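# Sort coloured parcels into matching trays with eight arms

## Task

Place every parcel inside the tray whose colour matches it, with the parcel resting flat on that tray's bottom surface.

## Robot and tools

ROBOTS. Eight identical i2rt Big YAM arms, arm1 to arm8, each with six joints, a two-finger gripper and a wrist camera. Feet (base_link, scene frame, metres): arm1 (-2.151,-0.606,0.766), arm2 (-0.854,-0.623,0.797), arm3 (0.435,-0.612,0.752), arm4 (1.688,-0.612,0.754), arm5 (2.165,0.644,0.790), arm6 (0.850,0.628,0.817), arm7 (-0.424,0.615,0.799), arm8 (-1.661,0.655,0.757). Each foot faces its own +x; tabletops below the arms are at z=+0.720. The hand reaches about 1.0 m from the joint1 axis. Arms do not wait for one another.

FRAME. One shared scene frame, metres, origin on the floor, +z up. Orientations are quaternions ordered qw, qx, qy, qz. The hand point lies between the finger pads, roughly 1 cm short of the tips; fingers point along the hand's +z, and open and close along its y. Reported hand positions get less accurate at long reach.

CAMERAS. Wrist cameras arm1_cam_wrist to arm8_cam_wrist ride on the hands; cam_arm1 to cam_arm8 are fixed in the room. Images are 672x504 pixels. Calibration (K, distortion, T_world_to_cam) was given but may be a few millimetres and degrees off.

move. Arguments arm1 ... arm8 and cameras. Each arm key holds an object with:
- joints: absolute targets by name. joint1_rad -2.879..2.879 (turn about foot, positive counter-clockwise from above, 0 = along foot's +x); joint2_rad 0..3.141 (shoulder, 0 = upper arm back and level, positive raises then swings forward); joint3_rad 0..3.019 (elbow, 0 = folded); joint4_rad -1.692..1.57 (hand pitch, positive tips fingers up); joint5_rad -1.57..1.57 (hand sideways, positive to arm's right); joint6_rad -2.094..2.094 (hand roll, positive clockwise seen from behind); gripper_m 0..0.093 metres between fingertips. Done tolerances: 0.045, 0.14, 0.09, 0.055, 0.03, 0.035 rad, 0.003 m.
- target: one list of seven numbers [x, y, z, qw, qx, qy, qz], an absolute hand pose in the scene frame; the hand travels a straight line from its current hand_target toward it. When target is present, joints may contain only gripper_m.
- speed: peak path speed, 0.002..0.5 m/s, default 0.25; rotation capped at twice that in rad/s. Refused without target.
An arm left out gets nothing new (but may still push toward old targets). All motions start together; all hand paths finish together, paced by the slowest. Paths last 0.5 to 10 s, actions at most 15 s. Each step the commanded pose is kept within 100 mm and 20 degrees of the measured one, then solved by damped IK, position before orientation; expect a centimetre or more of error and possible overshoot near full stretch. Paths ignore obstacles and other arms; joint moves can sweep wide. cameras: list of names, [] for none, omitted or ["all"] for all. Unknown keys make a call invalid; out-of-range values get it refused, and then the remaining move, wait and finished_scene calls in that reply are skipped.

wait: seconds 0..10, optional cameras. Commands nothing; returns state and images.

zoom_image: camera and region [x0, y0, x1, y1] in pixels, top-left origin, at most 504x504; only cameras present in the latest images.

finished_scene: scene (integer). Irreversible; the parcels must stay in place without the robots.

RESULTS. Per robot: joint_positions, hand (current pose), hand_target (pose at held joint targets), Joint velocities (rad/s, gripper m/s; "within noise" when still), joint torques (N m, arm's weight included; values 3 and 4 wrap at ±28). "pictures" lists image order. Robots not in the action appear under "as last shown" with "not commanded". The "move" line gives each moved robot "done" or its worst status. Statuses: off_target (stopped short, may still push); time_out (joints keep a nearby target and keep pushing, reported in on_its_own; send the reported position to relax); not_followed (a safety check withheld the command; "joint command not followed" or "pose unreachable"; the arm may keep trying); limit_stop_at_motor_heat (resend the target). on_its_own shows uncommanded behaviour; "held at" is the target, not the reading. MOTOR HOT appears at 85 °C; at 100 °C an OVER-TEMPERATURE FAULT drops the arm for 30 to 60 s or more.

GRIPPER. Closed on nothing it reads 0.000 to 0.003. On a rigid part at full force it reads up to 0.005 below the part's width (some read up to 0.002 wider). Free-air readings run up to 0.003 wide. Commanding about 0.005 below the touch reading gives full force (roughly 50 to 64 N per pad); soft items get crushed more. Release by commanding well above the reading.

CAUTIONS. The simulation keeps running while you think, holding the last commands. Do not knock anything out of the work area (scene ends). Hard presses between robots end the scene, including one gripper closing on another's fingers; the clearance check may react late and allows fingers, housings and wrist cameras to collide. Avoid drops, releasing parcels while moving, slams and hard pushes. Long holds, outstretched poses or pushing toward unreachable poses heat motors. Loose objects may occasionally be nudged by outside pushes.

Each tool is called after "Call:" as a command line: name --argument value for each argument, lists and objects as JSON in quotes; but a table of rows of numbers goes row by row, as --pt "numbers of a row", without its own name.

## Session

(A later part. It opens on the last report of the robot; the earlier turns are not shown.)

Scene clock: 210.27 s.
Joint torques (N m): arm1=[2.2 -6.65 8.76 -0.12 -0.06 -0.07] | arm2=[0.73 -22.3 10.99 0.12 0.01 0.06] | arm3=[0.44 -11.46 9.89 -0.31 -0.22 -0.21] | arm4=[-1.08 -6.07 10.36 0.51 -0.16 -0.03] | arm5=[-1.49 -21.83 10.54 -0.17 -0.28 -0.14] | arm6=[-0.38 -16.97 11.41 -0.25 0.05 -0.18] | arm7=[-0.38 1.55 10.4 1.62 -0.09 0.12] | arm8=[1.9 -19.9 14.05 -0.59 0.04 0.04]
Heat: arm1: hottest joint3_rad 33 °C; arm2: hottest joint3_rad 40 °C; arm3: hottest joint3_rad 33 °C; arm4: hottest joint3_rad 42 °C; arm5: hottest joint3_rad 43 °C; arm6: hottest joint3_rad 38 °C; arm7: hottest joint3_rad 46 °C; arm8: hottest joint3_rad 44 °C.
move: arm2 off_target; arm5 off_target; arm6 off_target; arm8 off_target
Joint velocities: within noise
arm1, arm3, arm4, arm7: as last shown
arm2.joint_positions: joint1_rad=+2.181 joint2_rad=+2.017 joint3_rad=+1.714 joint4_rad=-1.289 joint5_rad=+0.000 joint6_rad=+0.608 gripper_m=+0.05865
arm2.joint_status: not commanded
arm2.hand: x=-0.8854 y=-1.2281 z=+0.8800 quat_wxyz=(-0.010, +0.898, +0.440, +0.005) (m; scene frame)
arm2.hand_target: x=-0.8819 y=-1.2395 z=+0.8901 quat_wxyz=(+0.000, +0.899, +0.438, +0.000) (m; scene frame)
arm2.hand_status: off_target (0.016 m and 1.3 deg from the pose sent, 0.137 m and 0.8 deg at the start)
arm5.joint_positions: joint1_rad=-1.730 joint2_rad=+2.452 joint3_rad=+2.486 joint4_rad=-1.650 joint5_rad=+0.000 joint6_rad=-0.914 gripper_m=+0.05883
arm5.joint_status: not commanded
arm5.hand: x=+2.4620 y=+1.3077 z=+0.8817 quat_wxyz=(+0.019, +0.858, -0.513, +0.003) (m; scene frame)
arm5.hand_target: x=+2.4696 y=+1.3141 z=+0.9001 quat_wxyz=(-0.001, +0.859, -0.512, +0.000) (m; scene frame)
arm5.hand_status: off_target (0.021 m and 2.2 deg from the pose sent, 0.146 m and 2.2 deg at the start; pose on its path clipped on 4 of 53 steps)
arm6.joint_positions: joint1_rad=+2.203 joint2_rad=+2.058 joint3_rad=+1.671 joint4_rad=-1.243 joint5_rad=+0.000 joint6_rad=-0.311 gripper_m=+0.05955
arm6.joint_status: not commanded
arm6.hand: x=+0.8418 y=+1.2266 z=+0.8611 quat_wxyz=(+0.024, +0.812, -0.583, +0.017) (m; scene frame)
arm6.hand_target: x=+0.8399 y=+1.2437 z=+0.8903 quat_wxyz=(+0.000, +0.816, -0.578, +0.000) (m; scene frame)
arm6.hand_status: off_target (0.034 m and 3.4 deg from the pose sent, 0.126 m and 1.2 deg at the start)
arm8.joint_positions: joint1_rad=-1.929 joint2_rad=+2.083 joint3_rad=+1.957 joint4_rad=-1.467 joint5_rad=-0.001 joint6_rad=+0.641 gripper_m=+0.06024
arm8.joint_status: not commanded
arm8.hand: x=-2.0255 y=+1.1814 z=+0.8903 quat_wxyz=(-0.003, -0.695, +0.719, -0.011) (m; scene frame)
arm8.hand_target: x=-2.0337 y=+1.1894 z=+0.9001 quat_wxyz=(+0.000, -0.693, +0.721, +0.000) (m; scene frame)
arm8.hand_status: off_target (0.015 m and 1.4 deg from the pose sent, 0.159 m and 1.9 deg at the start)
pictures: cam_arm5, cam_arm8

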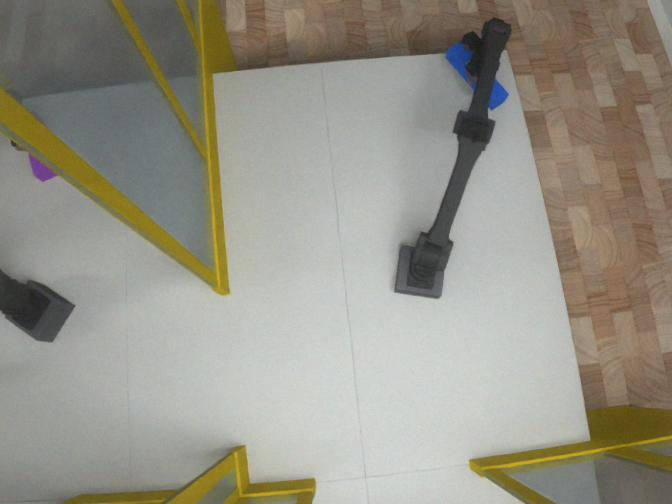

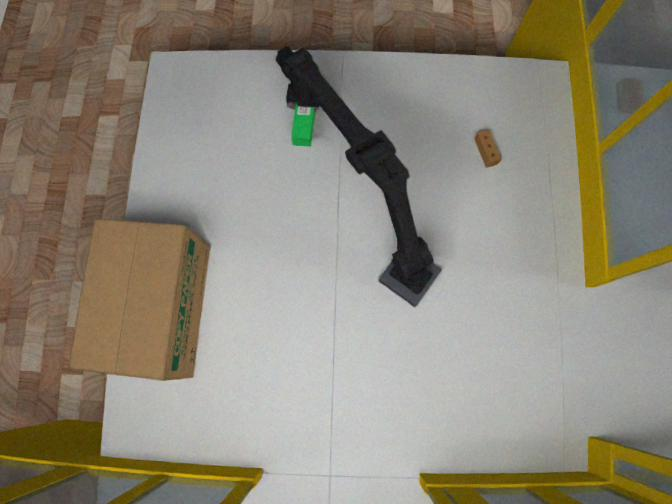

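Call:
move --arm2 '{"joints":{"joint2_rad":1.25,"joint3_rad":1.18,"joint4_rad":-1.5}}' --arm5 '{"joints":{"joint2_rad":1.25,"joint3_rad":1.18,"joint4_rad":-1.5}}' --arm6 '{"joints":{"joint2_rad":1.25,"joint3_rad":1.18,"joint4_rad":-1.5}}' --arm8 '{"joints":{"joint2_rad":1.2,"joint3_rad":1.32,"joint4_rad":-1.68}}' --cameras '[]'

Call:
move --arm2 '{"joints":{"joint1_rad":-2.042,"joint6_rad":0.44}}' --arm5 '{"joints":{"joint1_rad":1.567,"joint6_rad":-0.27}}' --arm8 '{"joints":{"joint1_rad":0.318,"joint6_rad":-0.29}}' --cameras '[]'

Call:
move --arm2 '{"target":[-0.21,-0.315,0.89,0,0,1,0],"speed":0.3}' --arm5 '{"target":[1.99,-0.005,0.89,0,0.707,0.707,0],"speed":0.3}' --arm8 '{"target":[-1.855,-0.005,0.89,0,0.707,0.707,0],"speed":0.3}' --cameras '["cam_arm2","cam_arm5","cam_arm8"]'

Scene clock: 236.10 s.
Joint torques (N m): arm1=[2.02 -6.48 8.8 -0.12 -0.04 -0.08] | arm2=[0.73 -9.88 8.38 0.35 0.01 0.06] | arm3=[0.5 -11.4 9.89 -0.32 -0.21 -0.21] | arm4=[-1.08 -6.07 10.36 0.5 -0.16 -0.03] | arm5=[-1.08 -7.65 7.21 0.58 -0.28 -0.16] | arm6=[-0.38 -7.12 8.72 -0.05 0.05 -0.18] | arm7=[-0.32 1.67 10.47 1.55 -0.09 0.11] | arm8=[2.14 -6.65 9.68 -0.36 0.01 0.01]
Heat: arm1: hottest joint3_rad 33 °C; arm2: hottest joint3_rad 39 °C; arm3: hottest joint3_rad 34 °C; arm4: hottest joint3_rad 43 °C; arm5: hottest joint3_rad 41 °C; arm6: hottest joint3_rad 40 °C; arm7: hottest joint3_rad 46 °C; arm8: hottest joint3_rad 45 °C.
move: arm2 done; arm5 done; arm6 done; arm8 done
Joint velocities: within noise
arm1, arm3, arm4, arm7: as last shown
arm2.joint_positions: joint1_rad=+2.181 joint2_rad=+1.248 joint3_rad=+1.180 joint4_rad=-1.495 joint5_rad=+0.000 joint6_rad=+0.608 gripper_m=+0.05867
arm2.joint_status: all done
arm2.hand: x=-0.8723 y=-0.9719 z=+1.0364 quat_wxyz=(+0.003, +0.898, +0.440, -0.002) (m; scene frame)
arm2.hand_target: x=-0.8699 y=-0.9710 z=+1.0357 quat_wxyz=(+0.000, +0.899, +0.438, +0.000) (m; scene frame)
arm2.hand_status: not commanded
arm5.joint_positions: joint1_rad=-1.730 joint2_rad=+1.264 joint3_rad=+1.172 joint4_rad=-1.508 joint5_rad=+0.000 joint6_rad=-0.914 gripper_m=+0.05883
arm5.joint_status: all done
arm5.hand: x=+2.3054 y=+0.9578 z=+1.0239 quat_wxyz=(+0.011, +0.858, -0.513, +0.002) (m; scene frame)
arm5.hand_target: x=+2.3082 y=+0.9593 z=+1.0315 quat_wxyz=(-0.004, +0.859, -0.512, +0.000) (m; scene frame)
arm5.hand_status: not commanded
arm6.joint_positions: joint1_rad=+2.203 joint2_rad=+1.263 joint3_rad=+1.175 joint4_rad=-1.494 joint5_rad=+0.000 joint6_rad=-0.311 gripper_m=+0.05955
arm6.joint_status: all done
arm6.hand: x=+0.8456 y=+0.9777 z=+1.0495 quat_wxyz=(+0.005, +0.813, -0.583, +0.003) (m; scene frame)
arm6.hand_target: x=+0.8448 y=+0.9763 z=+1.0558 quat_wxyz=(+0.000, +0.816, -0.578, +0.000) (m; scene frame)
arm6.hand_status: not commanded
arm8.joint_positions: joint1_rad=-1.929 joint2_rad=+1.197 joint3_rad=+1.323 joint4_rad=-1.675 joint5_rad=-0.001 joint6_rad=+0.642 gripper_m=+0.06024
arm8.joint_status: all done
arm8.hand: x=-1.8493 y=+0.9275 z=+1.0672 quat_wxyz=(+0.001, -0.694, +0.720, +0.010) (m; scene frame)
arm8.hand_target: x=-1.8496 y=+0.9262 z=+1.0652 quat_wxyz=(+0.001, -0.693, +0.721, +0.005) (m; scene frame)
arm8.hand_status: not commanded
pictures: none
No camera images: "cameras" was empty.

Scene clock: 238.93 s.
Joint torques (N m): arm1=[1.96 -6.59 8.75 -0.03 -0.08 -0.09] | arm2=[-0.21 -11.28 8.36 0.18 -0.01 -0.17] | arm3=[0.56 -11.46 9.92 -0.31 -0.21 -0.2] | arm4=[-1.03 -6.07 10.35 0.5 -0.16 -0.03] | arm5=[0.15 -8.29 7.31 0.29 -0.15 0.05] | arm6=[-0.38 -7.18 8.72 -0.06 0.05 -0.18] | arm7=[-0.38 1.55 10.45 1.58 -0.09 0.13] | arm8=[2.37 -7.59 9.65 -0.34 -0.04 -0.1]
Heat: arm1: hottest joint3_rad 33 °C; arm2: hottest joint3_rad 39 °C; arm3: hottest joint3_rad 34 °C; arm4: hottest joint3_rad 43 °C; arm5: hottest joint3_rad 41 °C; arm6: hottest joint3_rad 40 °C; arm7: hottest joint3_rad 46 °C; arm8: hottest joint3_rad 45 °C.
move: arm2 done; arm5 done; arm8 done
Joint velocities: within noise
arm1, arm3, arm4, arm6, arm7: as last shown
arm1.joint_positions: joint1_rad=+0.687 joint2_rad=+1.240 joint3_rad=+1.180 joint4_rad=-1.488 joint5_rad=+0.003 joint6_rad=-0.443 gripper_m=+0.09398
arm1.hand: x=-1.8141 y=-0.5136 z=+1.0084 quat_wxyz=(-0.011, +0.346, -0.938, +0.008) (m; scene frame)
arm2.joint_positions: joint1_rad=-2.036 joint2_rad=+1.261 joint3_rad=+1.180 joint4_rad=-1.491 joint5_rad=+0.001 joint6_rad=+0.451 gripper_m=+0.05867
arm2.joint_status: all done
arm2.hand: x=-0.5363 y=-0.4726 z=+1.0325 quat_wxyz=(+0.000, -0.003, -1.000, +0.000) (m; scene frame)
arm2.hand_target: x=-0.5388 y=-0.4756 z=+1.0362 quat_wxyz=(+0.000, -0.001, -1.000, -0.001) (m; scene frame)
arm2.hand_status: not commanded
arm4.joint_positions: joint1_rad=-0.689 joint2_rad=+1.237 joint3_rad=+1.179 joint4_rad=-1.507 joint5_rad=+0.002 joint6_rad=-0.452 gripper_m=+0.09397
arm5.joint_positions: joint1_rad=+1.562 joint2_rad=+1.266 joint3_rad=+1.172 joint4_rad=-1.499 joint5_rad=-0.001 joint6_rad=-0.279 gripper_m=+0.05881
arm5.joint_status: all done
arm5.hand: x=+2.0708 y=+0.3076 z=+1.0185 quat_wxyz=(-0.006, +0.704, +0.710, +0.013) (m; scene frame)
arm5.hand_target: x=+2.0724 y=+0.3068 z=+1.0266 quat_wxyz=(+0.000, +0.705, +0.709, +0.003) (m; scene frame)
arm5.hand_status: not commanded
arm8.joint_positions: joint1_rad=+0.313 joint2_rad=+1.207 joint3_rad=+1.323 joint4_rad=-1.675 joint5_rad=-0.002 joint6_rad=-0.283 gripper_m=+0.06034
arm8.joint_status: all done
arm8.hand: x=-1.7574 y=+0.3372 z=+1.0646 quat_wxyz=(-0.004, -0.711, -0.704, +0.005) (m; scene frame)
arm8.hand_target: x=-1.7552 y=+0.3394 z=+1.0658 quat_wxyz=(-0.003, -0.706, -0.708, +0.005) (m; scene frame)
arm8.hand_status: not commanded
pictures: none
No camera images: "cameras" was empty.

Scene clock: 241.43 s.
Joint torques (N m): arm1=[1.96 -6.48 8.72 -0.1 -0.08 -0.04] | arm2=[0.44 -25.64 12.15 0.17 0.05 -0.1] | arm3=[0.5 -11.4 9.92 -0.29 -0.22 -0.21] | arm4=[-1.03 -6.07 10.35 0.5 -0.16 -0.03] | arm5=[0.15 -18.55 10.22 -0.09 -0.1 0.07] | arm6=[-0.32 -7.18 8.7 -0.05 0.05 -0.18] | arm7=[-0.32 1.55 10.44 1.59 -0.09 0.12] | arm8=[2.43 -21.48 14.87 -0.62 -0.05 -0.04]
Heat: arm1: hottest joint3_rad 33 °C; arm2: hottest joint3_rad 40 °C; arm3: hottest joint3_rad 34 °C; arm4: hottest joint3_rad 44 °C; arm5: hottest joint3_rad 41 °C; arm6: hottest joint3_rad 39 °C; arm7: hottest joint3_rad 46 °C; arm8: hottest joint3_rad 45 °C.
move: arm2 off_target; arm5 off_target; arm8 off_target
Joint velocities: within noise
arm1, arm3, arm4, arm6: as last shown
arm2.joint_positions: joint1_rad=-2.036 joint2_rad=+2.310 joint3_rad=+2.228 joint4_rad=-1.508 joint5_rad=+0.001 joint6_rad=+0.451 gripper_m=+0.05867
arm2.joint_status: not commanded
arm2.hand: x=-0.2189 y=-0.3212 z=+0.8854 quat_wxyz=(+0.008, -0.003, -1.000, +0.004) (m; scene frame)
arm2.hand_target: x=-0.2105 y=-0.3151 z=+0.8902 quat_wxyz=(-0.001, +0.000, -1.000, +0.000) (m; scene frame)
arm2.hand_status: off_target (0.012 m and 1.1 deg from the pose sent, 0.389 m and 0.4 deg at the start)
arm5.joint_positions: joint1_rad=+1.562 joint2_rad=+2.168 joint3_rad=+1.970 joint4_rad=-1.406 joint5_rad=+0.000 joint6_rad=-0.271 gripper_m=+0.05881
arm5.joint_status: not commanded
arm5.hand: x=+1.9889 y=+0.0101 z=+0.8703 quat_wxyz=(-0.009, +0.706, +0.707, +0.018) (m; scene frame)
arm5.hand_target: x=+1.9904 y=-0.0040 z=+0.8900 quat_wxyz=(+0.000, +0.707, +0.707, +0.000) (m; scene frame)
arm5.hand_status: off_target (0.025 m and 2.3 deg from the pose sent, 0.348 m and 1.7 deg at the start)
arm7.joint_positions: joint1_rad=-0.316 joint2_rad=+0.535 joint3_rad=+1.368 joint4_rad=-1.177 joint5_rad=-0.073 joint6_rad=-0.126 gripper_m=+0.09396
arm7.joint_status: not commanded
arm7.hand: x=-0.2873 y=+0.4416 z=+1.3804 quat_wxyz=(-0.508, -0.311, -0.757, +0.270) (m; scene frame)
arm7.hand_target: x=-0.2897 y=+0.4449 z=+1.3917 quat_wxyz=(-0.517, -0.307, -0.750, +0.275) (m; scene frame)
arm7.hand_status: not commanded
arm8.joint_positions: joint1_rad=+0.316 joint2_rad=+2.206 joint3_rad=+2.137 joint4_rad=-1.528 joint5_rad=-0.002 joint6_rad=-0.283 gripper_m=+0.06034
arm8.joint_status: not commanded
arm8.hand: x=-1.8544 y=+0.0079 z=+0.8811 quat_wxyz=(+0.005, -0.709, -0.705, -0.012) (m; scene frame)
arm8.hand_target: x=-1.8546 y=-0.0044 z=+0.8901 quat_wxyz=(+0.000, -0.707, -0.707, +0.001) (m; scene frame)
arm8.hand_status: off_target (0.016 m and 1.5 deg from the pose sent, 0.396 m and 0.9 deg at the start)
pictures: cam_arm2, cam_arm5, cam_arm8

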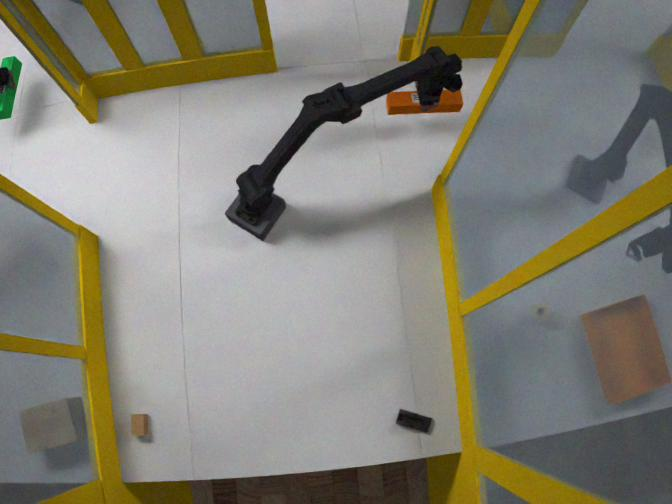

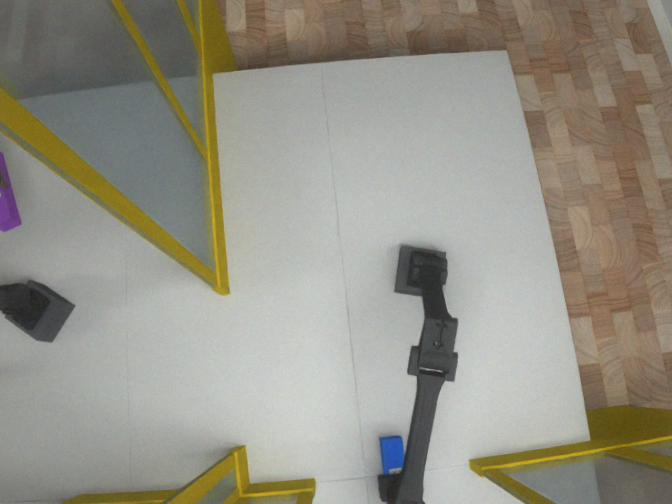

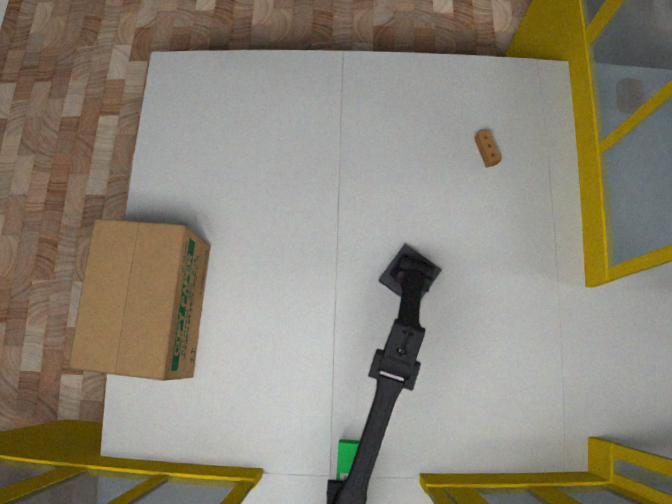

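Call:
move --arm2 '{"target":[-0.207,-0.313,0.754,0,0,1,0],"speed":0.15}' --arm5 '{"target":[1.99,-0.008,0.764,0,0.707,0.707,0],"speed":0.15}' --arm8 '{"target":[-1.855,-0.008,0.746,0,0.707,0.707,0],"speed":0.15}' --cameras '[]'

Scene clock: 248.77 s.
Joint torques (N m): arm1=[2.2 -6.65 8.79 -0.08 -0.05 -0.06] | arm2=[0.5 -27.11 8.55 0.9 0.06 -0.1] | arm3=[0.56 -11.52 9.91 -0.29 -0.21 -0.2] | arm4=[-1.03 -6.07 10.35 0.51 -0.16 -0.03] | arm5=[-0.62 -20.78 6.5 0.73 -0.08 0.05] | arm6=[-0.32 -7.06 8.72 -0.05 0.05 -0.18] | arm7=[-0.32 1.67 10.43 1.59 -0.09 0.11] | arm8=[2.37 -22.24 9.73 0.17 -0.06 -0.04]
Heat: arm1: hottest joint3_rad 33 °C; arm2: hottest joint3_rad 41 °C; arm3: hottest joint3_rad 34 °C; arm4: hottest joint3_rad 44 °C; arm5: hottest joint3_rad 41 °C; arm6: hottest joint3_rad 38 °C; arm7: hottest joint3_rad 46 °C; arm8: hottest joint3_rad 45 °C.
move: arm2 done; arm5 done; arm8 done
Joint velocities: within noise
arm1, arm3, arm4, arm6, arm7: as last shown
arm2.joint_positions: joint1_rad=-2.036 joint2_rad=+2.428 joint3_rad=+2.112 joint4_rad=-1.261 joint5_rad=+0.001 joint6_rad=+0.451 gripper_m=+0.05867
arm2.joint_status: not commanded
arm2.hand: x=-0.2091 y=-0.3164 z=+0.7599 quat_wxyz=(+0.003, -0.003, -1.000, +0.001) (m; scene frame)
arm2.hand_target: x=-0.2072 y=-0.3130 z=+0.7540 quat_wxyz=(+0.000, +0.000, -1.000, +0.000) (m; scene frame)
arm2.hand_status: done (0.007 m and 0.5 deg from the pose sent, 0.132 m and 1.1 deg at the start)
arm5.joint_positions: joint1_rad=+1.563 joint2_rad=+2.290 joint3_rad=+1.881 joint4_rad=-1.180 joint5_rad=+0.000 joint6_rad=-0.270 gripper_m=+0.05881
arm5.joint_status: not commanded
arm5.hand: x=+1.9866 y=+0.0001 z=+0.7587 quat_wxyz=(-0.005, +0.707, +0.707, +0.011) (m; scene frame)
arm5.hand_target: x=+1.9900 y=-0.0078 z=+0.7640 quat_wxyz=(+0.000, +0.707, +0.707, +0.000) (m; scene frame)
arm5.hand_status: done (0.010 m and 1.4 deg from the pose sent, 0.108 m and 2.3 deg at the start)
arm8.joint_positions: joint1_rad=+0.317 joint2_rad=+2.312 joint3_rad=+1.985 joint4_rad=-1.247 joint5_rad=-0.002 joint6_rad=-0.283 gripper_m=+0.06034
arm8.joint_status: not commanded
arm8.hand: x=-1.8578 y=-0.0047 z=+0.7533 quat_wxyz=(+0.000, -0.709, -0.705, -0.001) (m; scene frame)
arm8.hand_target: x=-1.8550 y=-0.0079 z=+0.7462 quat_wxyz=(+0.000, -0.707, -0.707, +0.000) (m; scene frame)
arm8.hand_status: done (0.008 m and 0.4 deg from the pose sent, 0.136 m and 1.5 deg at the start)
pictures: none
No camera images: "cameras" was empty.

Call:
move --arm2 '{"target":[-0.207,-0.313,0.744,0,0,1,0],"speed":0.1}' --arm5 '{"target":[1.99,-0.008,0.758,0,0.707,0.707,0],"speed":0.1}' --arm8 '{"target":[-1.855,-0.008,0.732,0,0.707,0.707,0],"speed":0.1}' --cameras '[]'

Call:
move --arm2 '{"joints":{"gripper_m":0.09}}' --arm5 '{"joints":{"gripper_m":0.09}}' --arm8 '{"joints":{"gripper_m":0.09}}' --cameras '[]'

Call:
move --arm2 '{"target":[-0.212,-0.316,0.90,0,0,1,0],"speed":0.3}' --arm5 '{"target":[1.99,0.0,0.90,0,0.707,0.707,0],"speed":0.3}' --arm8 '{"target":[-1.855,0.0,0.90,0,0.707,0.707,0],"speed":0.3}' --cameras '[]'

Call:
move --arm2 '{"joints":{"joint2_rad":1.25,"joint3_rad":1.18,"joint4_rad":-1.5}}' --arm5 '{"joints":{"joint2_rad":1.25,"joint3_rad":1.18,"joint4_rad":-1.5}}' --arm8 '{"joints":{"joint2_rad":1.25,"joint3_rad":1.18,"joint4_rad":-1.5}}' --cameras '["cam_arm2","cam_arm5","cam_arm8"]'

Scene clock: 263.47 s.
Joint torques (N m): arm1=[2.14 -6.42 8.65 -0.01 -0.06 -0.08] | arm2=[0.56 -26.4 7.94 0.92 0.06 -0.1] | arm3=[0.56 -11.46 9.91 -0.29 -0.21 -0.2] | arm4=[-1.08 -6.12 10.35 0.51 -0.16 -0.03] | arm5=[0.15 -19.14 6.31 0.76 -0.07 0.05] | arm6=[-0.32 -7.12 8.7 -0.05 0.05 -0.18] | arm7=[-0.26 1.49 10.44 1.61 -0.1 0.13] | arm8=[2.32 -21.83 9.02 0.25 -0.05 -0.04]
Heat: arm1: hottest joint3_rad 34 °C; arm2: hottest joint3_rad 39 °C; arm3: hottest joint3_rad 34 °C; arm4: hottest joint3_rad 44 °C; arm5: hottest joint3_rad 40 °C; arm6: hottest joint3_rad 37 °C; arm7: hottest joint3_rad 46 °C; arm8: hottest joint3_rad 43 °C.
move: arm2 off_target; arm5 done; arm8 off_target
Joint velocities: within noise
arm1, arm3, arm4, arm6, arm7: as last shown
arm2.joint_positions: joint1_rad=-2.036 joint2_rad=+2.429 joint3_rad=+2.112 joint4_rad=-1.244 joint5_rad=+0.001 joint6_rad=+0.451 gripper_m=+0.05867
arm2.joint_status: not commanded
arm2.hand: x=-0.2053 y=-0.3146 z=+0.7594 quat_wxyz=(-0.005, -0.003, -1.000, -0.002) (m; scene frame)
arm2.hand_target: x=-0.2074 y=-0.3131 z=+0.7441 quat_wxyz=(+0.000, +0.000, -1.000, +0.000) (m; scene frame)
arm2.hand_status: off_target (0.016 m and 0.7 deg from the pose sent, 0.016 m and 0.5 deg at the start)
arm5.joint_positions: joint1_rad=+1.563 joint2_rad=+2.290 joint3_rad=+1.881 joint4_rad=-1.169 joint5_rad=+0.000 joint6_rad=-0.270 gripper_m=+0.05881
arm5.joint_status: not commanded
arm5.hand: x=+1.9859 y=-0.0025 z=+0.7587 quat_wxyz=(-0.002, +0.707, +0.707, +0.007) (m; scene frame)
arm5.hand_target: x=+1.9900 y=-0.0078 z=+0.7580 quat_wxyz=(+0.000, +0.707, +0.707, +0.000) (m; scene frame)
arm5.hand_status: done (0.007 m and 0.8 deg from the pose sent, 0.009 m and 1.4 deg at the start)
arm8.joint_positions: joint1_rad=+0.317 joint2_rad=+2.317 joint3_rad=+1.979 joint4_rad=-1.221 joint5_rad=-0.002 joint6_rad=-0.283 gripper_m=+0.06034
arm8.joint_status: not commanded
arm8.hand: x=-1.8588 y=-0.0081 z=+0.7479 quat_wxyz=(-0.004, -0.709, -0.705, +0.005) (m; scene frame)
arm8.hand_target: x=-1.8550 y=-0.0077 z=+0.7323 quat_wxyz=(+0.000, -0.707, -0.707, +0.000) (m; scene frame)
arm8.hand_status: off_target (0.016 m and 0.8 deg from the pose sent, 0.022 m and 0.4 deg at the start)
pictures: none
No camera images: "cameras" was empty.

Scene clock: 264.10 s.
Joint torques (N m): arm1=[2.2 -6.65 8.58 -0.18 -0.03 -0.07] | arm2=[0.5 -26.17 7.94 0.94 0.05 -0.1] | arm3=[0.62 -11.58 9.92 -0.28 -0.22 -0.2] | arm4=[-1.03 -6.07 10.36 0.51 -0.16 -0.03] | arm5=[-0.44 -18.61 6.27 0.87 -0.08 0.03] | arm6=[-0.38 -7.12 8.7 -0.08 0.05 -0.18] | arm7=[-0.32 1.67 10.43 1.57 -0.1 0.11] | arm8=[2.43 -21.83 9.07 0.31 -0.04 -0.03]
Heat: arm1: hottest joint3_rad 34 °C; arm2: hottest joint3_rad 39 °C; arm3: hottest joint3_rad 34 °C; arm4: hottest joint3_rad 44 °C; arm5: hottest joint3_rad 40 °C; arm6: hottest joint3_rad 37 °C; arm7: hottest joint3_rad 46 °C; arm8: hottest joint3_rad 43 °C.
move: arm2 done; arm5 done; arm8 done
Joint velocities: within noise
arm1, arm3, arm4, arm6, arm7: as last shown
arm2.joint_positions: joint1_rad=-2.036 joint2_rad=+2.429 joint3_rad=+2.112 joint4_rad=-1.244 joint5_rad=+0.001 joint6_rad=+0.451 gripper_m=+0.08983
arm2.joint_status: all done
arm2.hand: x=-0.2053 y=-0.3146 z=+0.7594 quat_wxyz=(-0.005, -0.003, -1.000, -0.002) (m; scene frame)
arm2.hand_target: x=-0.2073 y=-0.3131 z=+0.7443 quat_wxyz=(+0.000, +0.000, -1.000, +0.000) (m; scene frame)
arm2.hand_status: not commanded
arm5.joint_positions: joint1_rad=+1.563 joint2_rad=+2.290 joint3_rad=+1.881 joint4_rad=-1.168 joint5_rad=+0.000 joint6_rad=-0.270 gripper_m=+0.08980
arm5.joint_status: all done
arm5.hand: x=+1.9858 y=-0.0025 z=+0.7587 quat_wxyz=(-0.002, +0.707, +0.707, +0.006) (m; scene frame)
arm5.hand_target: x=+1.9899 y=-0.0079 z=+0.7580 quat_wxyz=(+0.000, +0.707, +0.707, +0.000) (m; scene frame)
arm5.hand_status: not commanded
arm8.joint_positions: joint1_rad=+0.317 joint2_rad=+2.317 joint3_rad=+1.979 joint4_rad=-1.220 joint5_rad=-0.002 joint6_rad=-0.283 gripper_m=+0.08984
arm8.joint_status: all done
arm8.hand: x=-1.8589 y=-0.0082 z=+0.7479 quat_wxyz=(-0.004, -0.709, -0.705, +0.005) (m; scene frame)
arm8.hand_target: x=-1.8550 y=-0.0077 z=+0.7323 quat_wxyz=(+0.000, -0.707, -0.707, +0.000) (m; scene frame)
arm8.hand_status: not commanded
pictures: none
No camera images: "cameras" was empty.

Scene clock: 265.67 s.
Joint torques (N m): arm1=[2.43 -6.53 8.75 -0.13 -0.02 -0.06] | arm2=[0.5 -25.23 11.48 0.27 0.05 -0.1] | arm3=[0.62 -11.52 9.89 -0.28 -0.21 -0.21] | arm4=[-1.03 -6.12 10.35 0.51 -0.16 -0.03] | arm5=[-0.62 -17.96 9.51 -0.16 -0.11 0.01] | arm6=[-0.38 -7.18 8.72 -0.06 0.05 -0.18] | arm7=[-0.15 1.44 10.45 1.52 -0.08 0.11] | arm8=[2.08 -20.42 14.42 -0.54 -0.05 -0.05]
Heat: arm1: hottest joint3_rad 34 °C; arm2: hottest joint3_rad 40 °C; arm3: hottest joint3_rad 35 °C; arm4: hottest joint3_rad 44 °C; arm5: hottest joint3_rad 40 °C; arm6: hottest joint3_rad 37 °C; arm7: hottest joint3_rad 46 °C; arm8: hottest joint3_rad 43 °C.
move: arm2 done; arm5 off_target; arm8 off_target
Joint velocities: within noise
arm1.joint_positions: joint1_rad=+0.687 joint2_rad=+1.240 joint3_rad=+1.180 joint4_rad=-1.488 joint5_rad=+0.003 joint6_rad=-0.443 gripper_m=+0.09398
arm1.joint_status: not commanded
arm1.hand: x=-1.8141 y=-0.5136 z=+1.0084 quat_wxyz=(-0.011, +0.346, -0.938, +0.008) (m; scene frame)
arm1.hand_target: x=-1.8171 y=-0.5093 z=+1.0048 quat_wxyz=(+0.000, +0.355, -0.935, +0.006) (m; scene frame)
arm1.hand_status: not commanded
arm2.joint_positions: joint1_rad=-2.036 joint2_rad=+2.297 joint3_rad=+2.246 joint4_rad=-1.526 joint5_rad=+0.001 joint6_rad=+0.451 gripper_m=+0.08992
arm2.joint_status: not commanded
arm2.hand: x=-0.2183 y=-0.3210 z=+0.9008 quat_wxyz=(+0.003, -0.003, -1.000, +0.001) (m; scene frame)
arm2.hand_target: x=-0.2123 y=-0.3160 z=+0.9001 quat_wxyz=(-0.001, +0.000, -1.000, +0.000) (m; scene frame)
arm2.hand_status: done (0.008 m and 0.5 deg from the pose sent, 0.141 m and 0.7 deg at the start)
arm3.joint_positions: joint1_rad=+2.087 joint2_rad=+1.264 joint3_rad=+1.171 joint4_rad=-1.488 joint5_rad=+0.001 joint6_rad=-0.415 gripper_m=+0.09399
arm3.joint_status: not commanded
arm3.hand: x=+0.4003 y=-0.9613 z=+0.9802 quat_wxyz=(-0.003, +0.585, +0.811, +0.008) (m; scene frame)
arm3.hand_target: x=+0.4053 y=-0.9600 z=+0.9882 quat_wxyz=(+0.001, +0.574, +0.819, +0.004) (m; scene frame)
arm3.hand_status: not commanded
arm4.joint_positions: joint1_rad=-0.689 joint2_rad=+1.237 joint3_rad=+1.179 joint4_rad=-1.507 joint5_rad=+0.002 joint6_rad=-0.452 gripper_m=+0.09397
arm4.joint_status: not commanded
arm4.hand: x=+2.0235 y=-0.5204 z=+0.9913 quat_wxyz=(+0.004, +0.350, -0.937, +0.004) (m; scene frame)
arm4.hand_target: x=+2.0277 y=-0.5228 z=+0.9876 quat_wxyz=(+0.007, +0.349, -0.937, +0.003) (m; scene frame)
arm4.hand_status: not commanded
arm5.joint_positions: joint1_rad=+1.563 joint2_rad=+2.142 joint3_rad=+1.975 joint4_rad=-1.420 joint5_rad=+0.000 joint6_rad=-0.270 gripper_m=+0.08989
arm5.joint_status: not commanded
arm5.hand: x=+1.9893 y=+0.0110 z=+0.8884 quat_wxyz=(-0.005, +0.707, +0.707, +0.011) (m; scene frame)
arm5.hand_target: x=+1.9901 y=+0.0006 z=+0.9000 quat_wxyz=(+0.000, +0.707, +0.707, +0.000) (m; scene frame)
arm5.hand_status: off_target (0.016 m and 1.4 deg from the pose sent, 0.141 m and 0.8 deg at the start)
arm6, arm7: as last shown
arm8.joint_positions: joint1_rad=+0.317 joint2_rad=+2.183 joint3_rad=+2.136 joint4_rad=-1.541 joint5_rad=-0.002 joint6_rad=-0.283 gripper_m=+0.08993
arm8.joint_status: not commanded
arm8.hand: x=-1.8532 y=+0.0110 z=+0.8959 quat_wxyz=(+0.003, -0.709, -0.705, -0.007) (m; scene frame)
arm8.hand_target: x=-1.8549 y=+0.0005 z=+0.9000 quat_wxyz=(+0.000, -0.707, -0.707, +0.001) (m; scene frame)
arm8.hand_status: off_target (0.012 m and 1.0 deg from the pose sent, 0.152 m and 0.8 deg at the start; pose on its path clipped on 6 of 47 steps)
pictures: none
No camera images: "cameras" was empty.

Scene clock: 267.37 s.
Joint torques (N m): arm1=[2.32 -6.48 8.7 -0.02 -0.04 -0.05] | arm2=[0.44 -11.52 8.39 0.66 0.05 -0.1] | arm3=[0.62 -11.34 9.92 -0.31 -0.21 -0.21] | arm4=[-1.03 -6.07 10.35 0.51 -0.16 -0.03] | arm5=[-0.56 -7 7.01 0.08 -0.08 0.02] | arm6=[-0.32 -7.18 8.7 -0.05 0.05 -0.18] | arm7=[-0.32 1.61 10.51 1.59 -0.08 0.13] | arm8=[2.08 -8.59 9.72 0.06 -0.05 -0.07]
Heat: arm1: hottest joint3_rad 34 °C; arm2: hottest joint3_rad 40 °C; arm3: hottest joint3_rad 35 °C; arm4: hottest joint3_rad 44 °C; arm5: hottest joint3_rad 40 °C; arm6: hottest joint3_rad 37 °C; arm7: hottest joint3_rad 46 °C; arm8: hottest joint3_rad 43 °C.
move: arm2 done; arm5 done; arm8 done
Joint velocities: within noise
arm1, arm3, arm4, arm6, arm7: as last shown
arm2.joint_positions: joint1_rad=-2.036 joint2_rad=+1.260 joint3_rad=+1.180 joint4_rad=-1.505 joint5_rad=+0.001 joint6_rad=+0.451 gripper_m=+0.08992
arm2.joint_status: all done
arm2.hand: x=-0.5396 y=-0.4741 z=+1.0329 quat_wxyz=(+0.006, -0.003, -1.000, +0.003) (m; scene frame)
arm2.hand_target: x=-0.5400 y=-0.4733 z=+1.0360 quat_wxyz=(+0.000, +0.000, -1.000, +0.000) (m; scene frame)
arm2.hand_status: not commanded
arm5.joint_positions: joint1_rad=+1.563 joint2_rad=+1.257 joint3_rad=+1.175 joint4_rad=-1.493 joint5_rad=+0.000 joint6_rad=-0.270 gripper_m=+0.08989
arm5.joint_status: all done
arm5.hand: x=+2.0705 y=+0.3062 z=+1.0223 quat_wxyz=(-0.002, +0.707, +0.707, +0.006) (m; scene frame)
arm5.hand_target: x=+2.0724 y=+0.3067 z=+1.0267 quat_wxyz=(-0.001, +0.707, +0.707, +0.003) (m; scene frame)
arm5.hand_status: not commanded
arm8.joint_positions: joint1_rad=+0.317 joint2_rad=+1.255 joint3_rad=+1.183 joint4_rad=-1.505 joint5_rad=-0.002 joint6_rad=-0.283 gripper_m=+0.08993
arm8.joint_status: all done
arm8.hand: x=-1.7606 y=+0.3219 z=+0.9960 quat_wxyz=(+0.000, -0.709, -0.705, -0.003) (m; scene frame)
arm8.hand_target: x=-1.7601 y=+0.3217 z=+0.9966 quat_wxyz=(-0.001, -0.707, -0.707, +0.001) (m; scene frame)
arm8.hand_status: not commanded
pictures: cam_arm2, cam_arm5, cam_arm8

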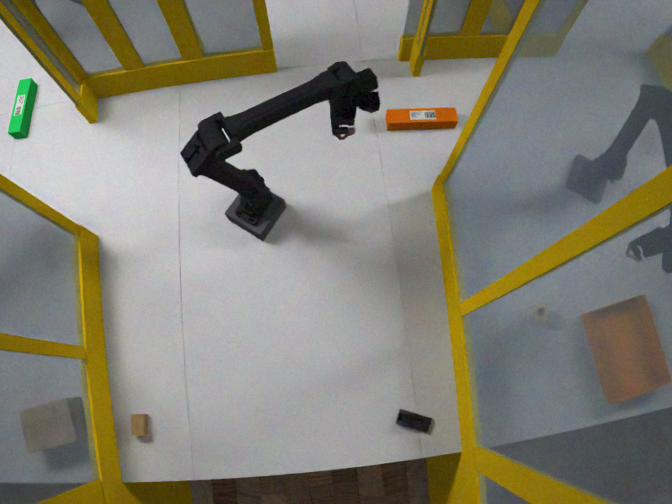

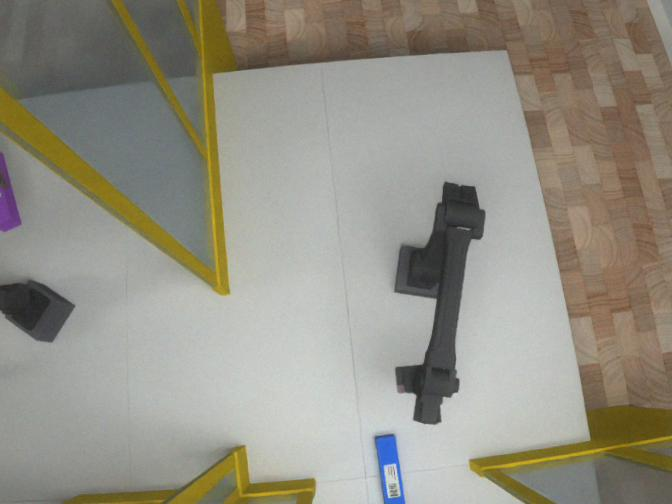

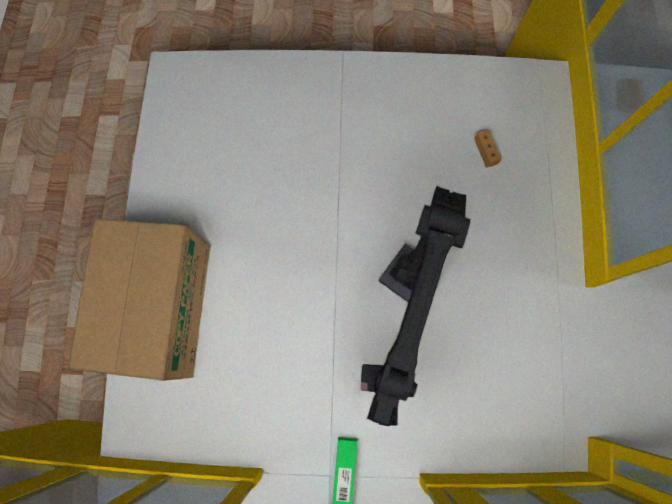

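Call:
move --arm2 '{"joints":{"joint1_rad":-1.0}}' --arm5 '{"joints":{"joint1_rad":0.5}}' --arm8 '{"joints":{"joint1_rad":1.2}}' --arm1 '{"joints":{"joint1_rad":1.539,"joint6_rad":-0.45}}' --arm4 '{"joints":{"joint1_rad":0.16,"joint6_rad":-0.46}}' --arm3 '{"joints":{"joint1_rad":0.185,"joint6_rad":-0.43}}' --arm6 '{"joints":{"joint1_rad":-1.171,"joint6_rad":-0.22}}' --arm7 '{"joints":{"joint1_rad":0.5,"joint2_rad":1.25,"joint3_rad":1.18,"joint4_rad":-1.5,"joint5_rad":0,"joint6_rad":-0.08}}' --cameras '[]'

Call:
move --arm1 '{"target":[-1.857,0.0,0.87,0,-0.707,0.707,0],"speed":0.3}' --arm4 '{"target":[1.988,0.005,0.87,0,-0.707,0.707,0],"speed":0.3}' --arm3 '{"target":[-0.213,-0.315,0.88,0,-1,0,0],"speed":0.3}' --arm6 '{"target":[0.715,0.015,0.89,0,0.707,0.707,0],"speed":0.3}' --cameras '["arm1_cam_wrist","arm4_cam_wrist","arm3_cam_wrist","cam_arm6"]'

Scene clock: 285.77 s.
Joint torques (N m): arm1=[2.2 -7.06 8.64 -0.12 0.02 -0.07] | arm2=[0.67 -11.11 8.31 0.66 0.05 -0.1] | arm3=[-1.79 -11.34 9.94 -0.28 -0.19 -0.2] | arm4=[1.14 -6.12 10.36 0.51 -0.12 -0.03] | arm5=[-1.61 -7.24 7.09 0.14 -0.12 0.03] | arm6=[-1.2 -7.12 8.69 -0.06 0.01 -0.02] | arm7=[0.26 -6.95 9.92 -0.25 0 0.2] | arm8=[2.14 -8.59 9.66 0.09 -0.04 -0.07]
Heat: arm1: hottest joint3_rad 34 °C; arm2: hottest joint3_rad 39 °C; arm3: hottest joint3_rad 35 °C; arm4: hottest joint3_rad 44 °C; arm5: hottest joint3_rad 40 °C; arm6: hottest joint3_rad 36 °C; arm7: hottest joint3_rad 46 °C; arm8: hottest joint3_rad 41 °C.
move: arm1 done; arm2 done; arm3 done; arm4 done; arm5 done; arm6 done; arm7 done; arm8 done
Joint velocities: within noise
arm1.joint_positions: joint1_rad=+1.528 joint2_rad=+1.241 joint3_rad=+1.180 joint4_rad=-1.488 joint5_rad=+0.001 joint6_rad=-0.443 gripper_m=+0.09398
arm1.joint_status: all done
arm1.hand: x=-1.9941 y=-0.2914 z=+1.0050 quat_wxyz=(-0.008, +0.699, -0.715, +0.002) (m; scene frame)
arm1.hand_target: x=-1.9985 y=-0.2913 z=+1.0019 quat_wxyz=(+0.002, +0.705, -0.709, +0.005) (m; scene frame)
arm1.hand_status: not commanded
arm2.joint_positions: joint1_rad=-1.006 joint2_rad=+1.260 joint3_rad=+1.180 joint4_rad=-1.505 joint5_rad=+0.001 joint6_rad=+0.451 gripper_m=+0.08993
arm2.joint_status: all done
arm2.hand: x=-0.8202 y=-0.2768 z=+1.0332 quat_wxyz=(+0.003, +0.490, -0.872, +0.005) (m; scene frame)
arm2.hand_target: x=-0.8221 y=-0.2767 z=+1.0363 quat_wxyz=(-0.001, +0.494, -0.869, +0.000) (m; scene frame)
arm2.hand_status: not commanded
arm3.joint_positions: joint1_rad=+0.198 joint2_rad=+1.264 joint3_rad=+1.171 joint4_rad=-1.489 joint5_rad=+0.001 joint6_rad=-0.415 gripper_m=+0.09400
arm3.joint_status: all done
arm3.hand: x=+0.1139 y=-0.4723 z=+0.9815 quat_wxyz=(-0.001, +1.000, +0.001, +0.008) (m; scene frame)
arm3.hand_target: x=+0.1172 y=-0.4691 z=+0.9895 quat_wxyz=(-0.003, +1.000, +0.002, +0.002) (m; scene frame)
arm3.hand_status: not commanded
arm4.joint_positions: joint1_rad=+0.148 joint2_rad=+1.237 joint3_rad=+1.179 joint4_rad=-1.507 joint5_rad=+0.000 joint6_rad=-0.452 gripper_m=+0.09398
arm4.joint_status: all done
arm4.hand: x=+1.8473 y=-0.3023 z=+0.9912 quat_wxyz=(+0.005, +0.701, -0.714, -0.001) (m; scene frame)
arm4.hand_target: x=+1.8451 y=-0.2973 z=+0.9875 quat_wxyz=(+0.007, +0.707, -0.707, -0.001) (m; scene frame)
arm4.hand_status: not commanded
arm5.joint_positions: joint1_rad=+0.506 joint2_rad=+1.257 joint3_rad=+1.175 joint4_rad=-1.493 joint5_rad=+0.002 joint6_rad=-0.270 gripper_m=+0.08990
arm5.joint_status: all done
arm5.hand: x=+1.8249 y=+0.5587 z=+1.0230 quat_wxyz=(-0.003, +0.967, +0.254, +0.005) (m; scene frame)
arm5.hand_target: x=+1.8254 y=+0.5609 z=+1.0274 quat_wxyz=(-0.003, +0.969, +0.249, +0.002) (m; scene frame)
arm5.hand_status: not commanded
arm6.joint_positions: joint1_rad=-1.163 joint2_rad=+1.263 joint3_rad=+1.175 joint4_rad=-1.494 joint5_rad=+0.001 joint6_rad=-0.227 gripper_m=+0.05974
arm6.joint_status: all done
arm6.hand: x=+0.7771 y=+0.2865 z=+1.0495 quat_wxyz=(+0.004, -0.701, -0.713, -0.005) (m; scene frame)
arm6.hand_target: x=+0.7746 y=+0.2885 z=+1.0558 quat_wxyz=(+0.000, -0.706, -0.708, +0.001) (m; scene frame)
arm6.hand_status: not commanded
arm7.joint_positions: joint1_rad=+0.493 joint2_rad=+1.240 joint3_rad=+1.184 joint4_rad=-1.489 joint5_rad=-0.002 joint6_rad=-0.089 gripper_m=+0.09398
arm7.joint_status: all done
arm7.hand: x=-0.0768 y=+0.5627 z=+1.0423 quat_wxyz=(-0.012, -0.029, -1.000, -0.001) (m; scene frame)
arm7.hand_target: x=-0.0789 y=+0.5654 z=+1.0378 quat_wxyz=(+0.000, -0.030, -1.000, -0.001) (m; scene frame)
arm7.hand_status: not commanded
arm8.joint_positions: joint1_rad=+1.195 joint2_rad=+1.255 joint3_rad=+1.183 joint4_rad=-1.505 joint5_rad=-0.002 joint6_rad=-0.283 gripper_m=+0.08994
arm8.joint_status: all done
arm8.hand: x=-1.4680 y=+0.3659 z=+0.9960 quat_wxyz=(+0.002, -0.342, -0.940, -0.002) (m; scene frame)
arm8.hand_target: x=-1.4667 y=+0.3667 z=+0.9966 quat_wxyz=(+0.000, -0.338, -0.941, +0.001) (m; scene frame)
arm8.hand_status: not commanded
pictures: none
No camera images: "cameras" was empty.

Scene clock: 288.30 s.
Joint torques (N m): arm1=[2.32 -18.55 12.34 -0.24 -0.08 -0.1] | arm2=[0.73 -11.11 8.31 0.66 0.05 -0.1] | arm3=[-1.85 -24.64 14.28 -0.4 -0.31 -0.21] | arm4=[1.44 -17.08 14.63 -0.23 -0.02 0.06] | arm5=[-0.67 -7.12 7.16 0.14 -0.18 -0.02] | arm6=[-1.08 -14.86 12.12 -0.21 -0.02 -0.02] | arm7=[0.32 -6.95 9.92 -0.23 0.01 0.2] | arm8=[2.26 -8.29 9.7 -0.05 -0.03 -0.06]
Heat: arm1: hottest joint3_rad 34 °C; arm2: hottest joint3_rad 39 °C; arm3: hottest joint3_rad 35 °C; arm4: hottest joint3_rad 45 °C; arm5: hottest joint3_rad 40 °C; arm6: hottest joint3_rad 37 °C; arm7: hottest joint3_rad 46 °C; arm8: hottest joint3_rad 41 °C.
move: arm1 off_target; arm3 off_target; arm4 off_target; arm6 off_target
Joint velocities: within noise
arm1.joint_positions: joint1_rad=+1.528 joint2_rad=+2.147 joint3_rad=+1.990 joint4_rad=-1.420 joint5_rad=-0.005 joint6_rad=-0.447 gripper_m=+0.09398
arm1.joint_status: not commanded
arm1.hand: x=-1.8548 y=-0.0147 z=+0.8663 quat_wxyz=(+0.006, +0.700, -0.714, +0.004) (m; scene frame)
arm1.hand_target: x=-1.8573 y=-0.0006 z=+0.8700 quat_wxyz=(-0.001, +0.707, -0.707, +0.000) (m; scene frame)
arm1.hand_status: off_target (0.015 m and 1.4 deg from the pose sent, 0.349 m and 1.6 deg at the start)
arm2, arm5, arm7, arm8: as last shown
arm3.joint_positions: joint1_rad=+0.193 joint2_rad=+2.302 joint3_rad=+2.296 joint4_rad=-1.591 joint5_rad=-0.003 joint6_rad=-0.416 gripper_m=+0.09400
arm3.joint_status: not commanded
arm3.hand: x=-0.2058 y=-0.3281 z=+0.8686 quat_wxyz=(+0.004, +1.000, -0.001, +0.014) (m; scene frame)
arm3.hand_target: x=-0.2120 y=-0.3153 z=+0.8800 quat_wxyz=(-0.001, +1.000, +0.000, -0.001) (m; scene frame)
arm3.hand_status: off_target (0.019 m and 1.7 deg from the pose sent, 0.377 m and 0.9 deg at the start)
arm4.joint_positions: joint1_rad=+0.155 joint2_rad=+2.163 joint3_rad=+2.074 joint4_rad=-1.476 joint5_rad=+0.004 joint6_rad=-0.452 gripper_m=+0.09398
arm4.joint_status: not commanded
arm4.hand: x=+1.9905 y=-0.0105 z=+0.8711 quat_wxyz=(+0.004, +0.703, -0.711, +0.000) (m; scene frame)
arm4.hand_target: x=+1.9876 y=+0.0043 z=+0.8700 quat_wxyz=(-0.001, +0.707, -0.707, +0.000) (m; scene frame)
arm4.hand_status: off_target (0.016 m and 0.8 deg from the pose sent, 0.359 m and 1.2 deg at the start)
arm6.joint_positions: joint1_rad=-1.163 joint2_rad=+2.057 joint3_rad=+1.715 joint4_rad=-1.262 joint5_rad=+0.001 joint6_rad=-0.224 gripper_m=+0.05974
arm6.joint_status: not commanded
arm6.hand: x=+0.7227 y=+0.0314 z=+0.8770 quat_wxyz=(+0.009, -0.702, -0.712, -0.014) (m; scene frame)
arm6.hand_target: x=+0.7152 y=+0.0159 z=+0.8903 quat_wxyz=(+0.000, -0.707, -0.707, +0.000) (m; scene frame)
arm6.hand_status: off_target (0.022 m and 2.1 deg from the pose sent, 0.321 m and 1.2 deg at the start)
pictures: arm1_cam_wrist, arm3_cam_wrist, arm4_cam_wrist, cam_arm6
camera_calibration:
arm1_cam_wrist: T_world_to_cam=[[0.999331, -0.0357342, -0.00778717, 1.86081], [-0.0244091, -0.810231, 0.585603, -0.559813], [-0.0272355, -0.585021, -0.810561, 0.769603], [0, 0, 0, 1]] pos_world=[-1.85227, 0.0631503, 0.966128]
arm3_cam_wrist: T_world_to_cam=[[0.00658493, 0.999976, 0.00223284, 0.326374], [0.796187, -0.00659389, 0.605015, -0.357967], [0.605015, -0.00220622, -0.796211, 0.939328], [0, 0, 0, 1]] pos_world=[-0.285448, -0.326654, 0.96375]
arm4_cam_wrist: T_world_to_cam=[[0.999981, 0.00237352, 0.00572058, -1.99801], [-0.00143282, -0.809938, 0.586514, -0.51188], [0.00602542, -0.586511, -0.809919, 0.812241], [0, 0, 0, 1]] pos_world=[1.99234, 0.0665388, 0.969504]

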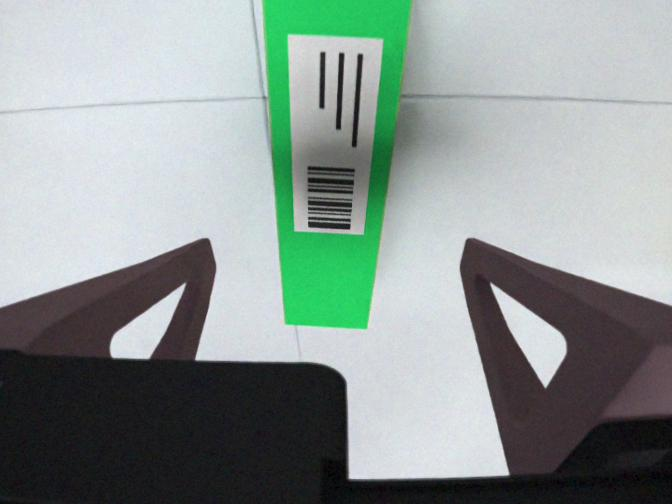

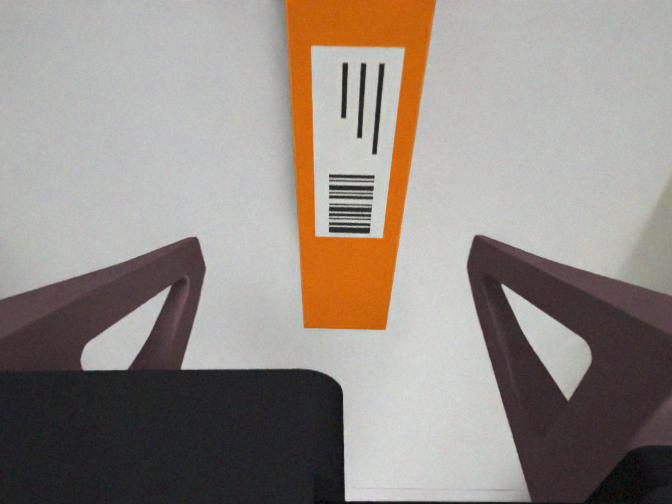

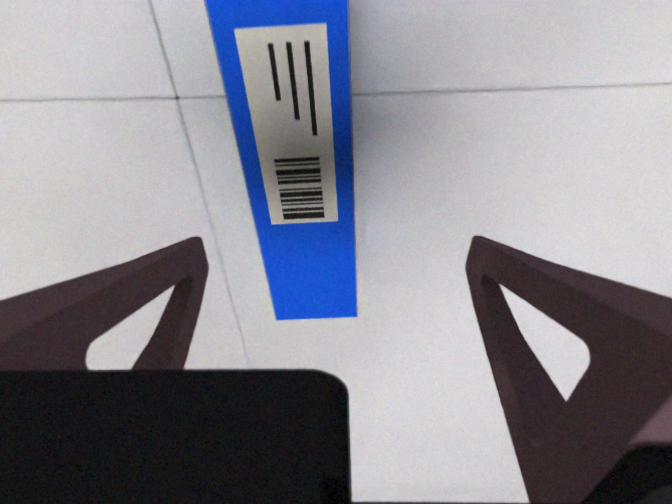

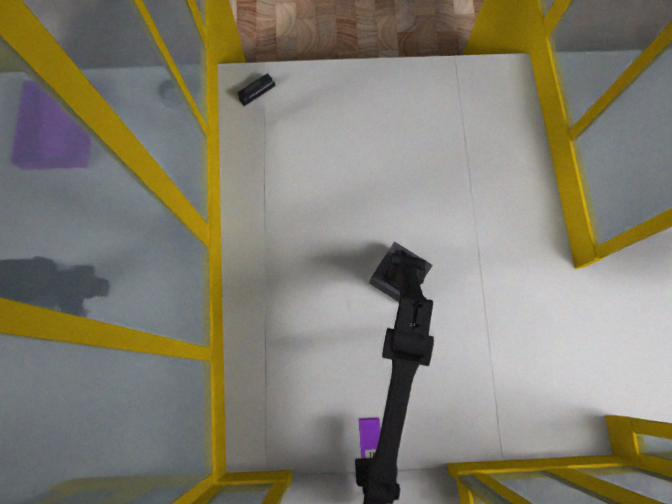

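Call:
move --arm1 '{"target":[-1.868,-0.002,0.748,0,-0.707,0.707,0],"speed":0.2}' --arm4 '{"target":[1.975,0.009,0.746,0,-0.722,0.692,0],"speed":0.2}' --arm3 '{"target":[-0.213,-0.316,0.758,0,-1,0,0],"speed":0.2}' --arm6 '{"target":[0.713,0.01,0.758,0,0.707,0.707,0],"speed":0.2}' --cameras '["arm1_cam_wrist","arm4_cam_wrist","arm3_cam_wrist"]'

Scene clock: 308.67 s.
Joint torques (N m): arm1=[2.2 -19.72 8.03 0.75 -0.06 0.08] | arm2=[0.67 -11.11 8.32 0.66 0.05 -0.1] | arm3=[-1.79 -25.05 9.58 0.58 -0.3 -0.18] | arm4=[1.32 -18.43 10.24 0.73 -0.02 -0.04] | arm5=[-1.55 -7.18 7.05 0.09 -0.12 0.03] | arm6=[-1.08 -15.09 8.02 0.68 0.01 -0.03] | arm7=[0.38 -7 9.85 -0.25 -0.01 0.2] | arm8=[2.2 -8.47 9.68 -0.01 -0.05 -0.07]
Heat: arm1: hottest joint3_rad 39 °C; arm2: hottest joint3_rad 39 °C; arm3: hottest joint3_rad 34 °C; arm4: hottest joint3_rad 49 °C; arm5: hottest joint3_rad 39 °C; arm6: hottest joint3_rad 39 °C; arm7: hottest joint3_rad 45 °C; arm8: hottest joint3_rad 40 °C.
move: arm1 off_target; arm3 done; arm4 off_target; arm6 done
Joint velocities: within noise
arm1.joint_positions: joint1_rad=+1.543 joint2_rad=+2.240 joint3_rad=+1.853 joint4_rad=-1.176 joint5_rad=-0.005 joint6_rad=-0.447 gripper_m=+0.09398
arm1.joint_status: not commanded
arm1.hand: x=-1.8614 y=-0.0071 z=+0.7560 quat_wxyz=(+0.000, +0.705, -0.709, +0.001) (m; scene frame)
arm1.hand_target: x=-1.8680 y=-0.0023 z=+0.7480 quat_wxyz=(+0.000, +0.707, -0.707, +0.000) (m; scene frame)
arm1.hand_status: off_target (0.012 m and 0.3 deg from the pose sent, 0.120 m and 1.4 deg at the start)
arm2, arm5, arm7, arm8: as last shown
arm3.joint_positions: joint1_rad=+0.193 joint2_rad=+2.371 joint3_rad=+2.123 joint4_rad=-1.341 joint5_rad=-0.003 joint6_rad=-0.416 gripper_m=+0.09400
arm3.joint_status: not commanded
arm3.hand: x=-0.2104 y=-0.3252 z=+0.7557 quat_wxyz=(+0.002, +1.000, -0.001, +0.011) (m; scene frame)
arm3.hand_target: x=-0.2128 y=-0.3160 z=+0.7582 quat_wxyz=(+0.000, +1.000, +0.000, +0.000) (m; scene frame)
arm3.hand_status: done (0.010 m and 1.2 deg from the pose sent, 0.112 m and 1.7 deg at the start)
arm4.joint_positions: joint1_rad=+0.175 joint2_rad=+2.257 joint3_rad=+1.935 joint4_rad=-1.232 joint5_rad=+0.004 joint6_rad=-0.465 gripper_m=+0.09398
arm4.joint_status: not commanded
arm4.hand: x=+1.9813 y=+0.0027 z=+0.7575 quat_wxyz=(-0.001, +0.715, -0.700, -0.002) (m; scene frame)
arm4.hand_target: x=+1.9747 y=+0.0087 z=+0.7460 quat_wxyz=(+0.000, +0.722, -0.692, +0.000) (m; scene frame)
arm4.hand_status: off_target (0.015 m and 1.2 deg from the pose sent, 0.128 m and 3.1 deg at the start)
arm6.joint_positions: joint1_rad=-1.165 joint2_rad=+2.216 joint3_rad=+1.667 joint4_rad=-1.033 joint5_rad=+0.000 joint6_rad=-0.224 gripper_m=+0.05974
arm6.joint_status: not commanded
arm6.hand: x=+0.7183 y=+0.0156 z=+0.7640 quat_wxyz=(+0.003, -0.703, -0.712, -0.005) (m; scene frame)
arm6.hand_target: x=+0.7129 y=+0.0102 z=+0.7580 quat_wxyz=(+0.000, -0.707, -0.707, +0.000) (m; scene frame)
arm6.hand_status: done (0.010 m and 1.0 deg from the pose sent, 0.121 m and 2.1 deg at the start)
pictures: arm1_cam_wrist, arm3_cam_wrist, arm4_cam_wrist
camera_calibration:
arm1_cam_wrist: T_world_to_cam=[[0.999792, -0.020265, -0.00238219, 1.86366], [-0.0151981, -0.817491, 0.575741, -0.464621], [-0.0136148, -0.575585, -0.817629, 0.715235], [0, 0, 0, 1]] pos_world=[-1.86059, 0.0696223, 0.856737]
arm3_cam_wrist: T_world_to_cam=[[0.00665786, 0.999965, 0.00510344, 0.321623], [0.800693, -0.00838824, 0.599016, -0.281052], [0.599038, 0.0000981269, -0.800721, 0.855282], [0, 0, 0, 1]] pos_world=[-0.289451, -0.324053, 0.851556]
arm4_cam_wrist: T_world_to_cam=[[0.999328, 0.0350001, 0.0108836, -1.99087], [0.0222608, -0.815452, 0.578396, -0.475249], [0.0291189, -0.577765, -0.815683, 0.686615], [0, 0, 0, 1]] pos_world=[1.98012, 0.07884, 0.856611]

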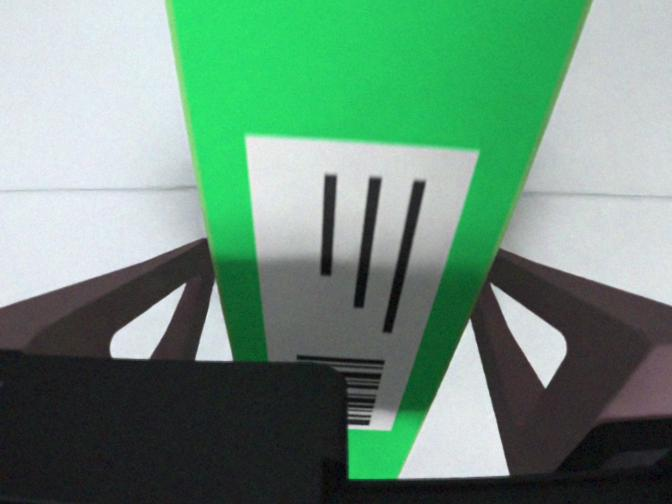

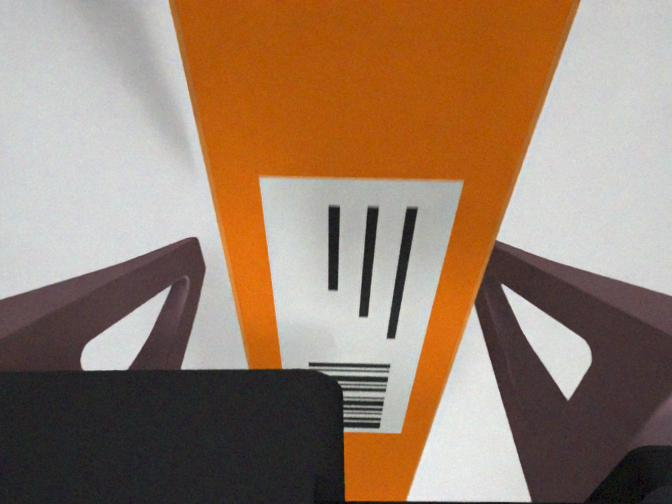

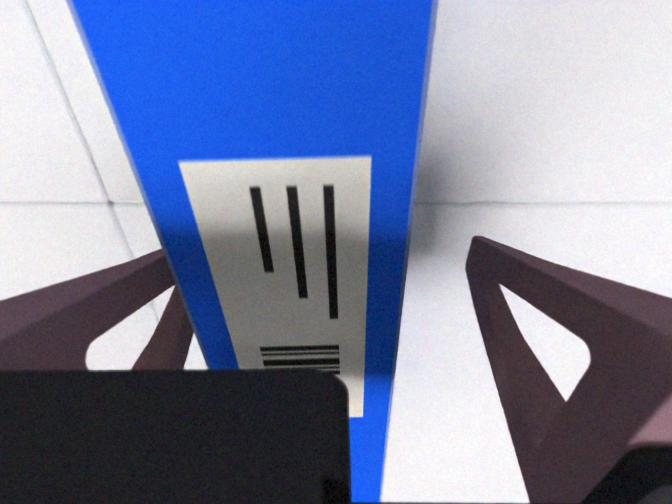

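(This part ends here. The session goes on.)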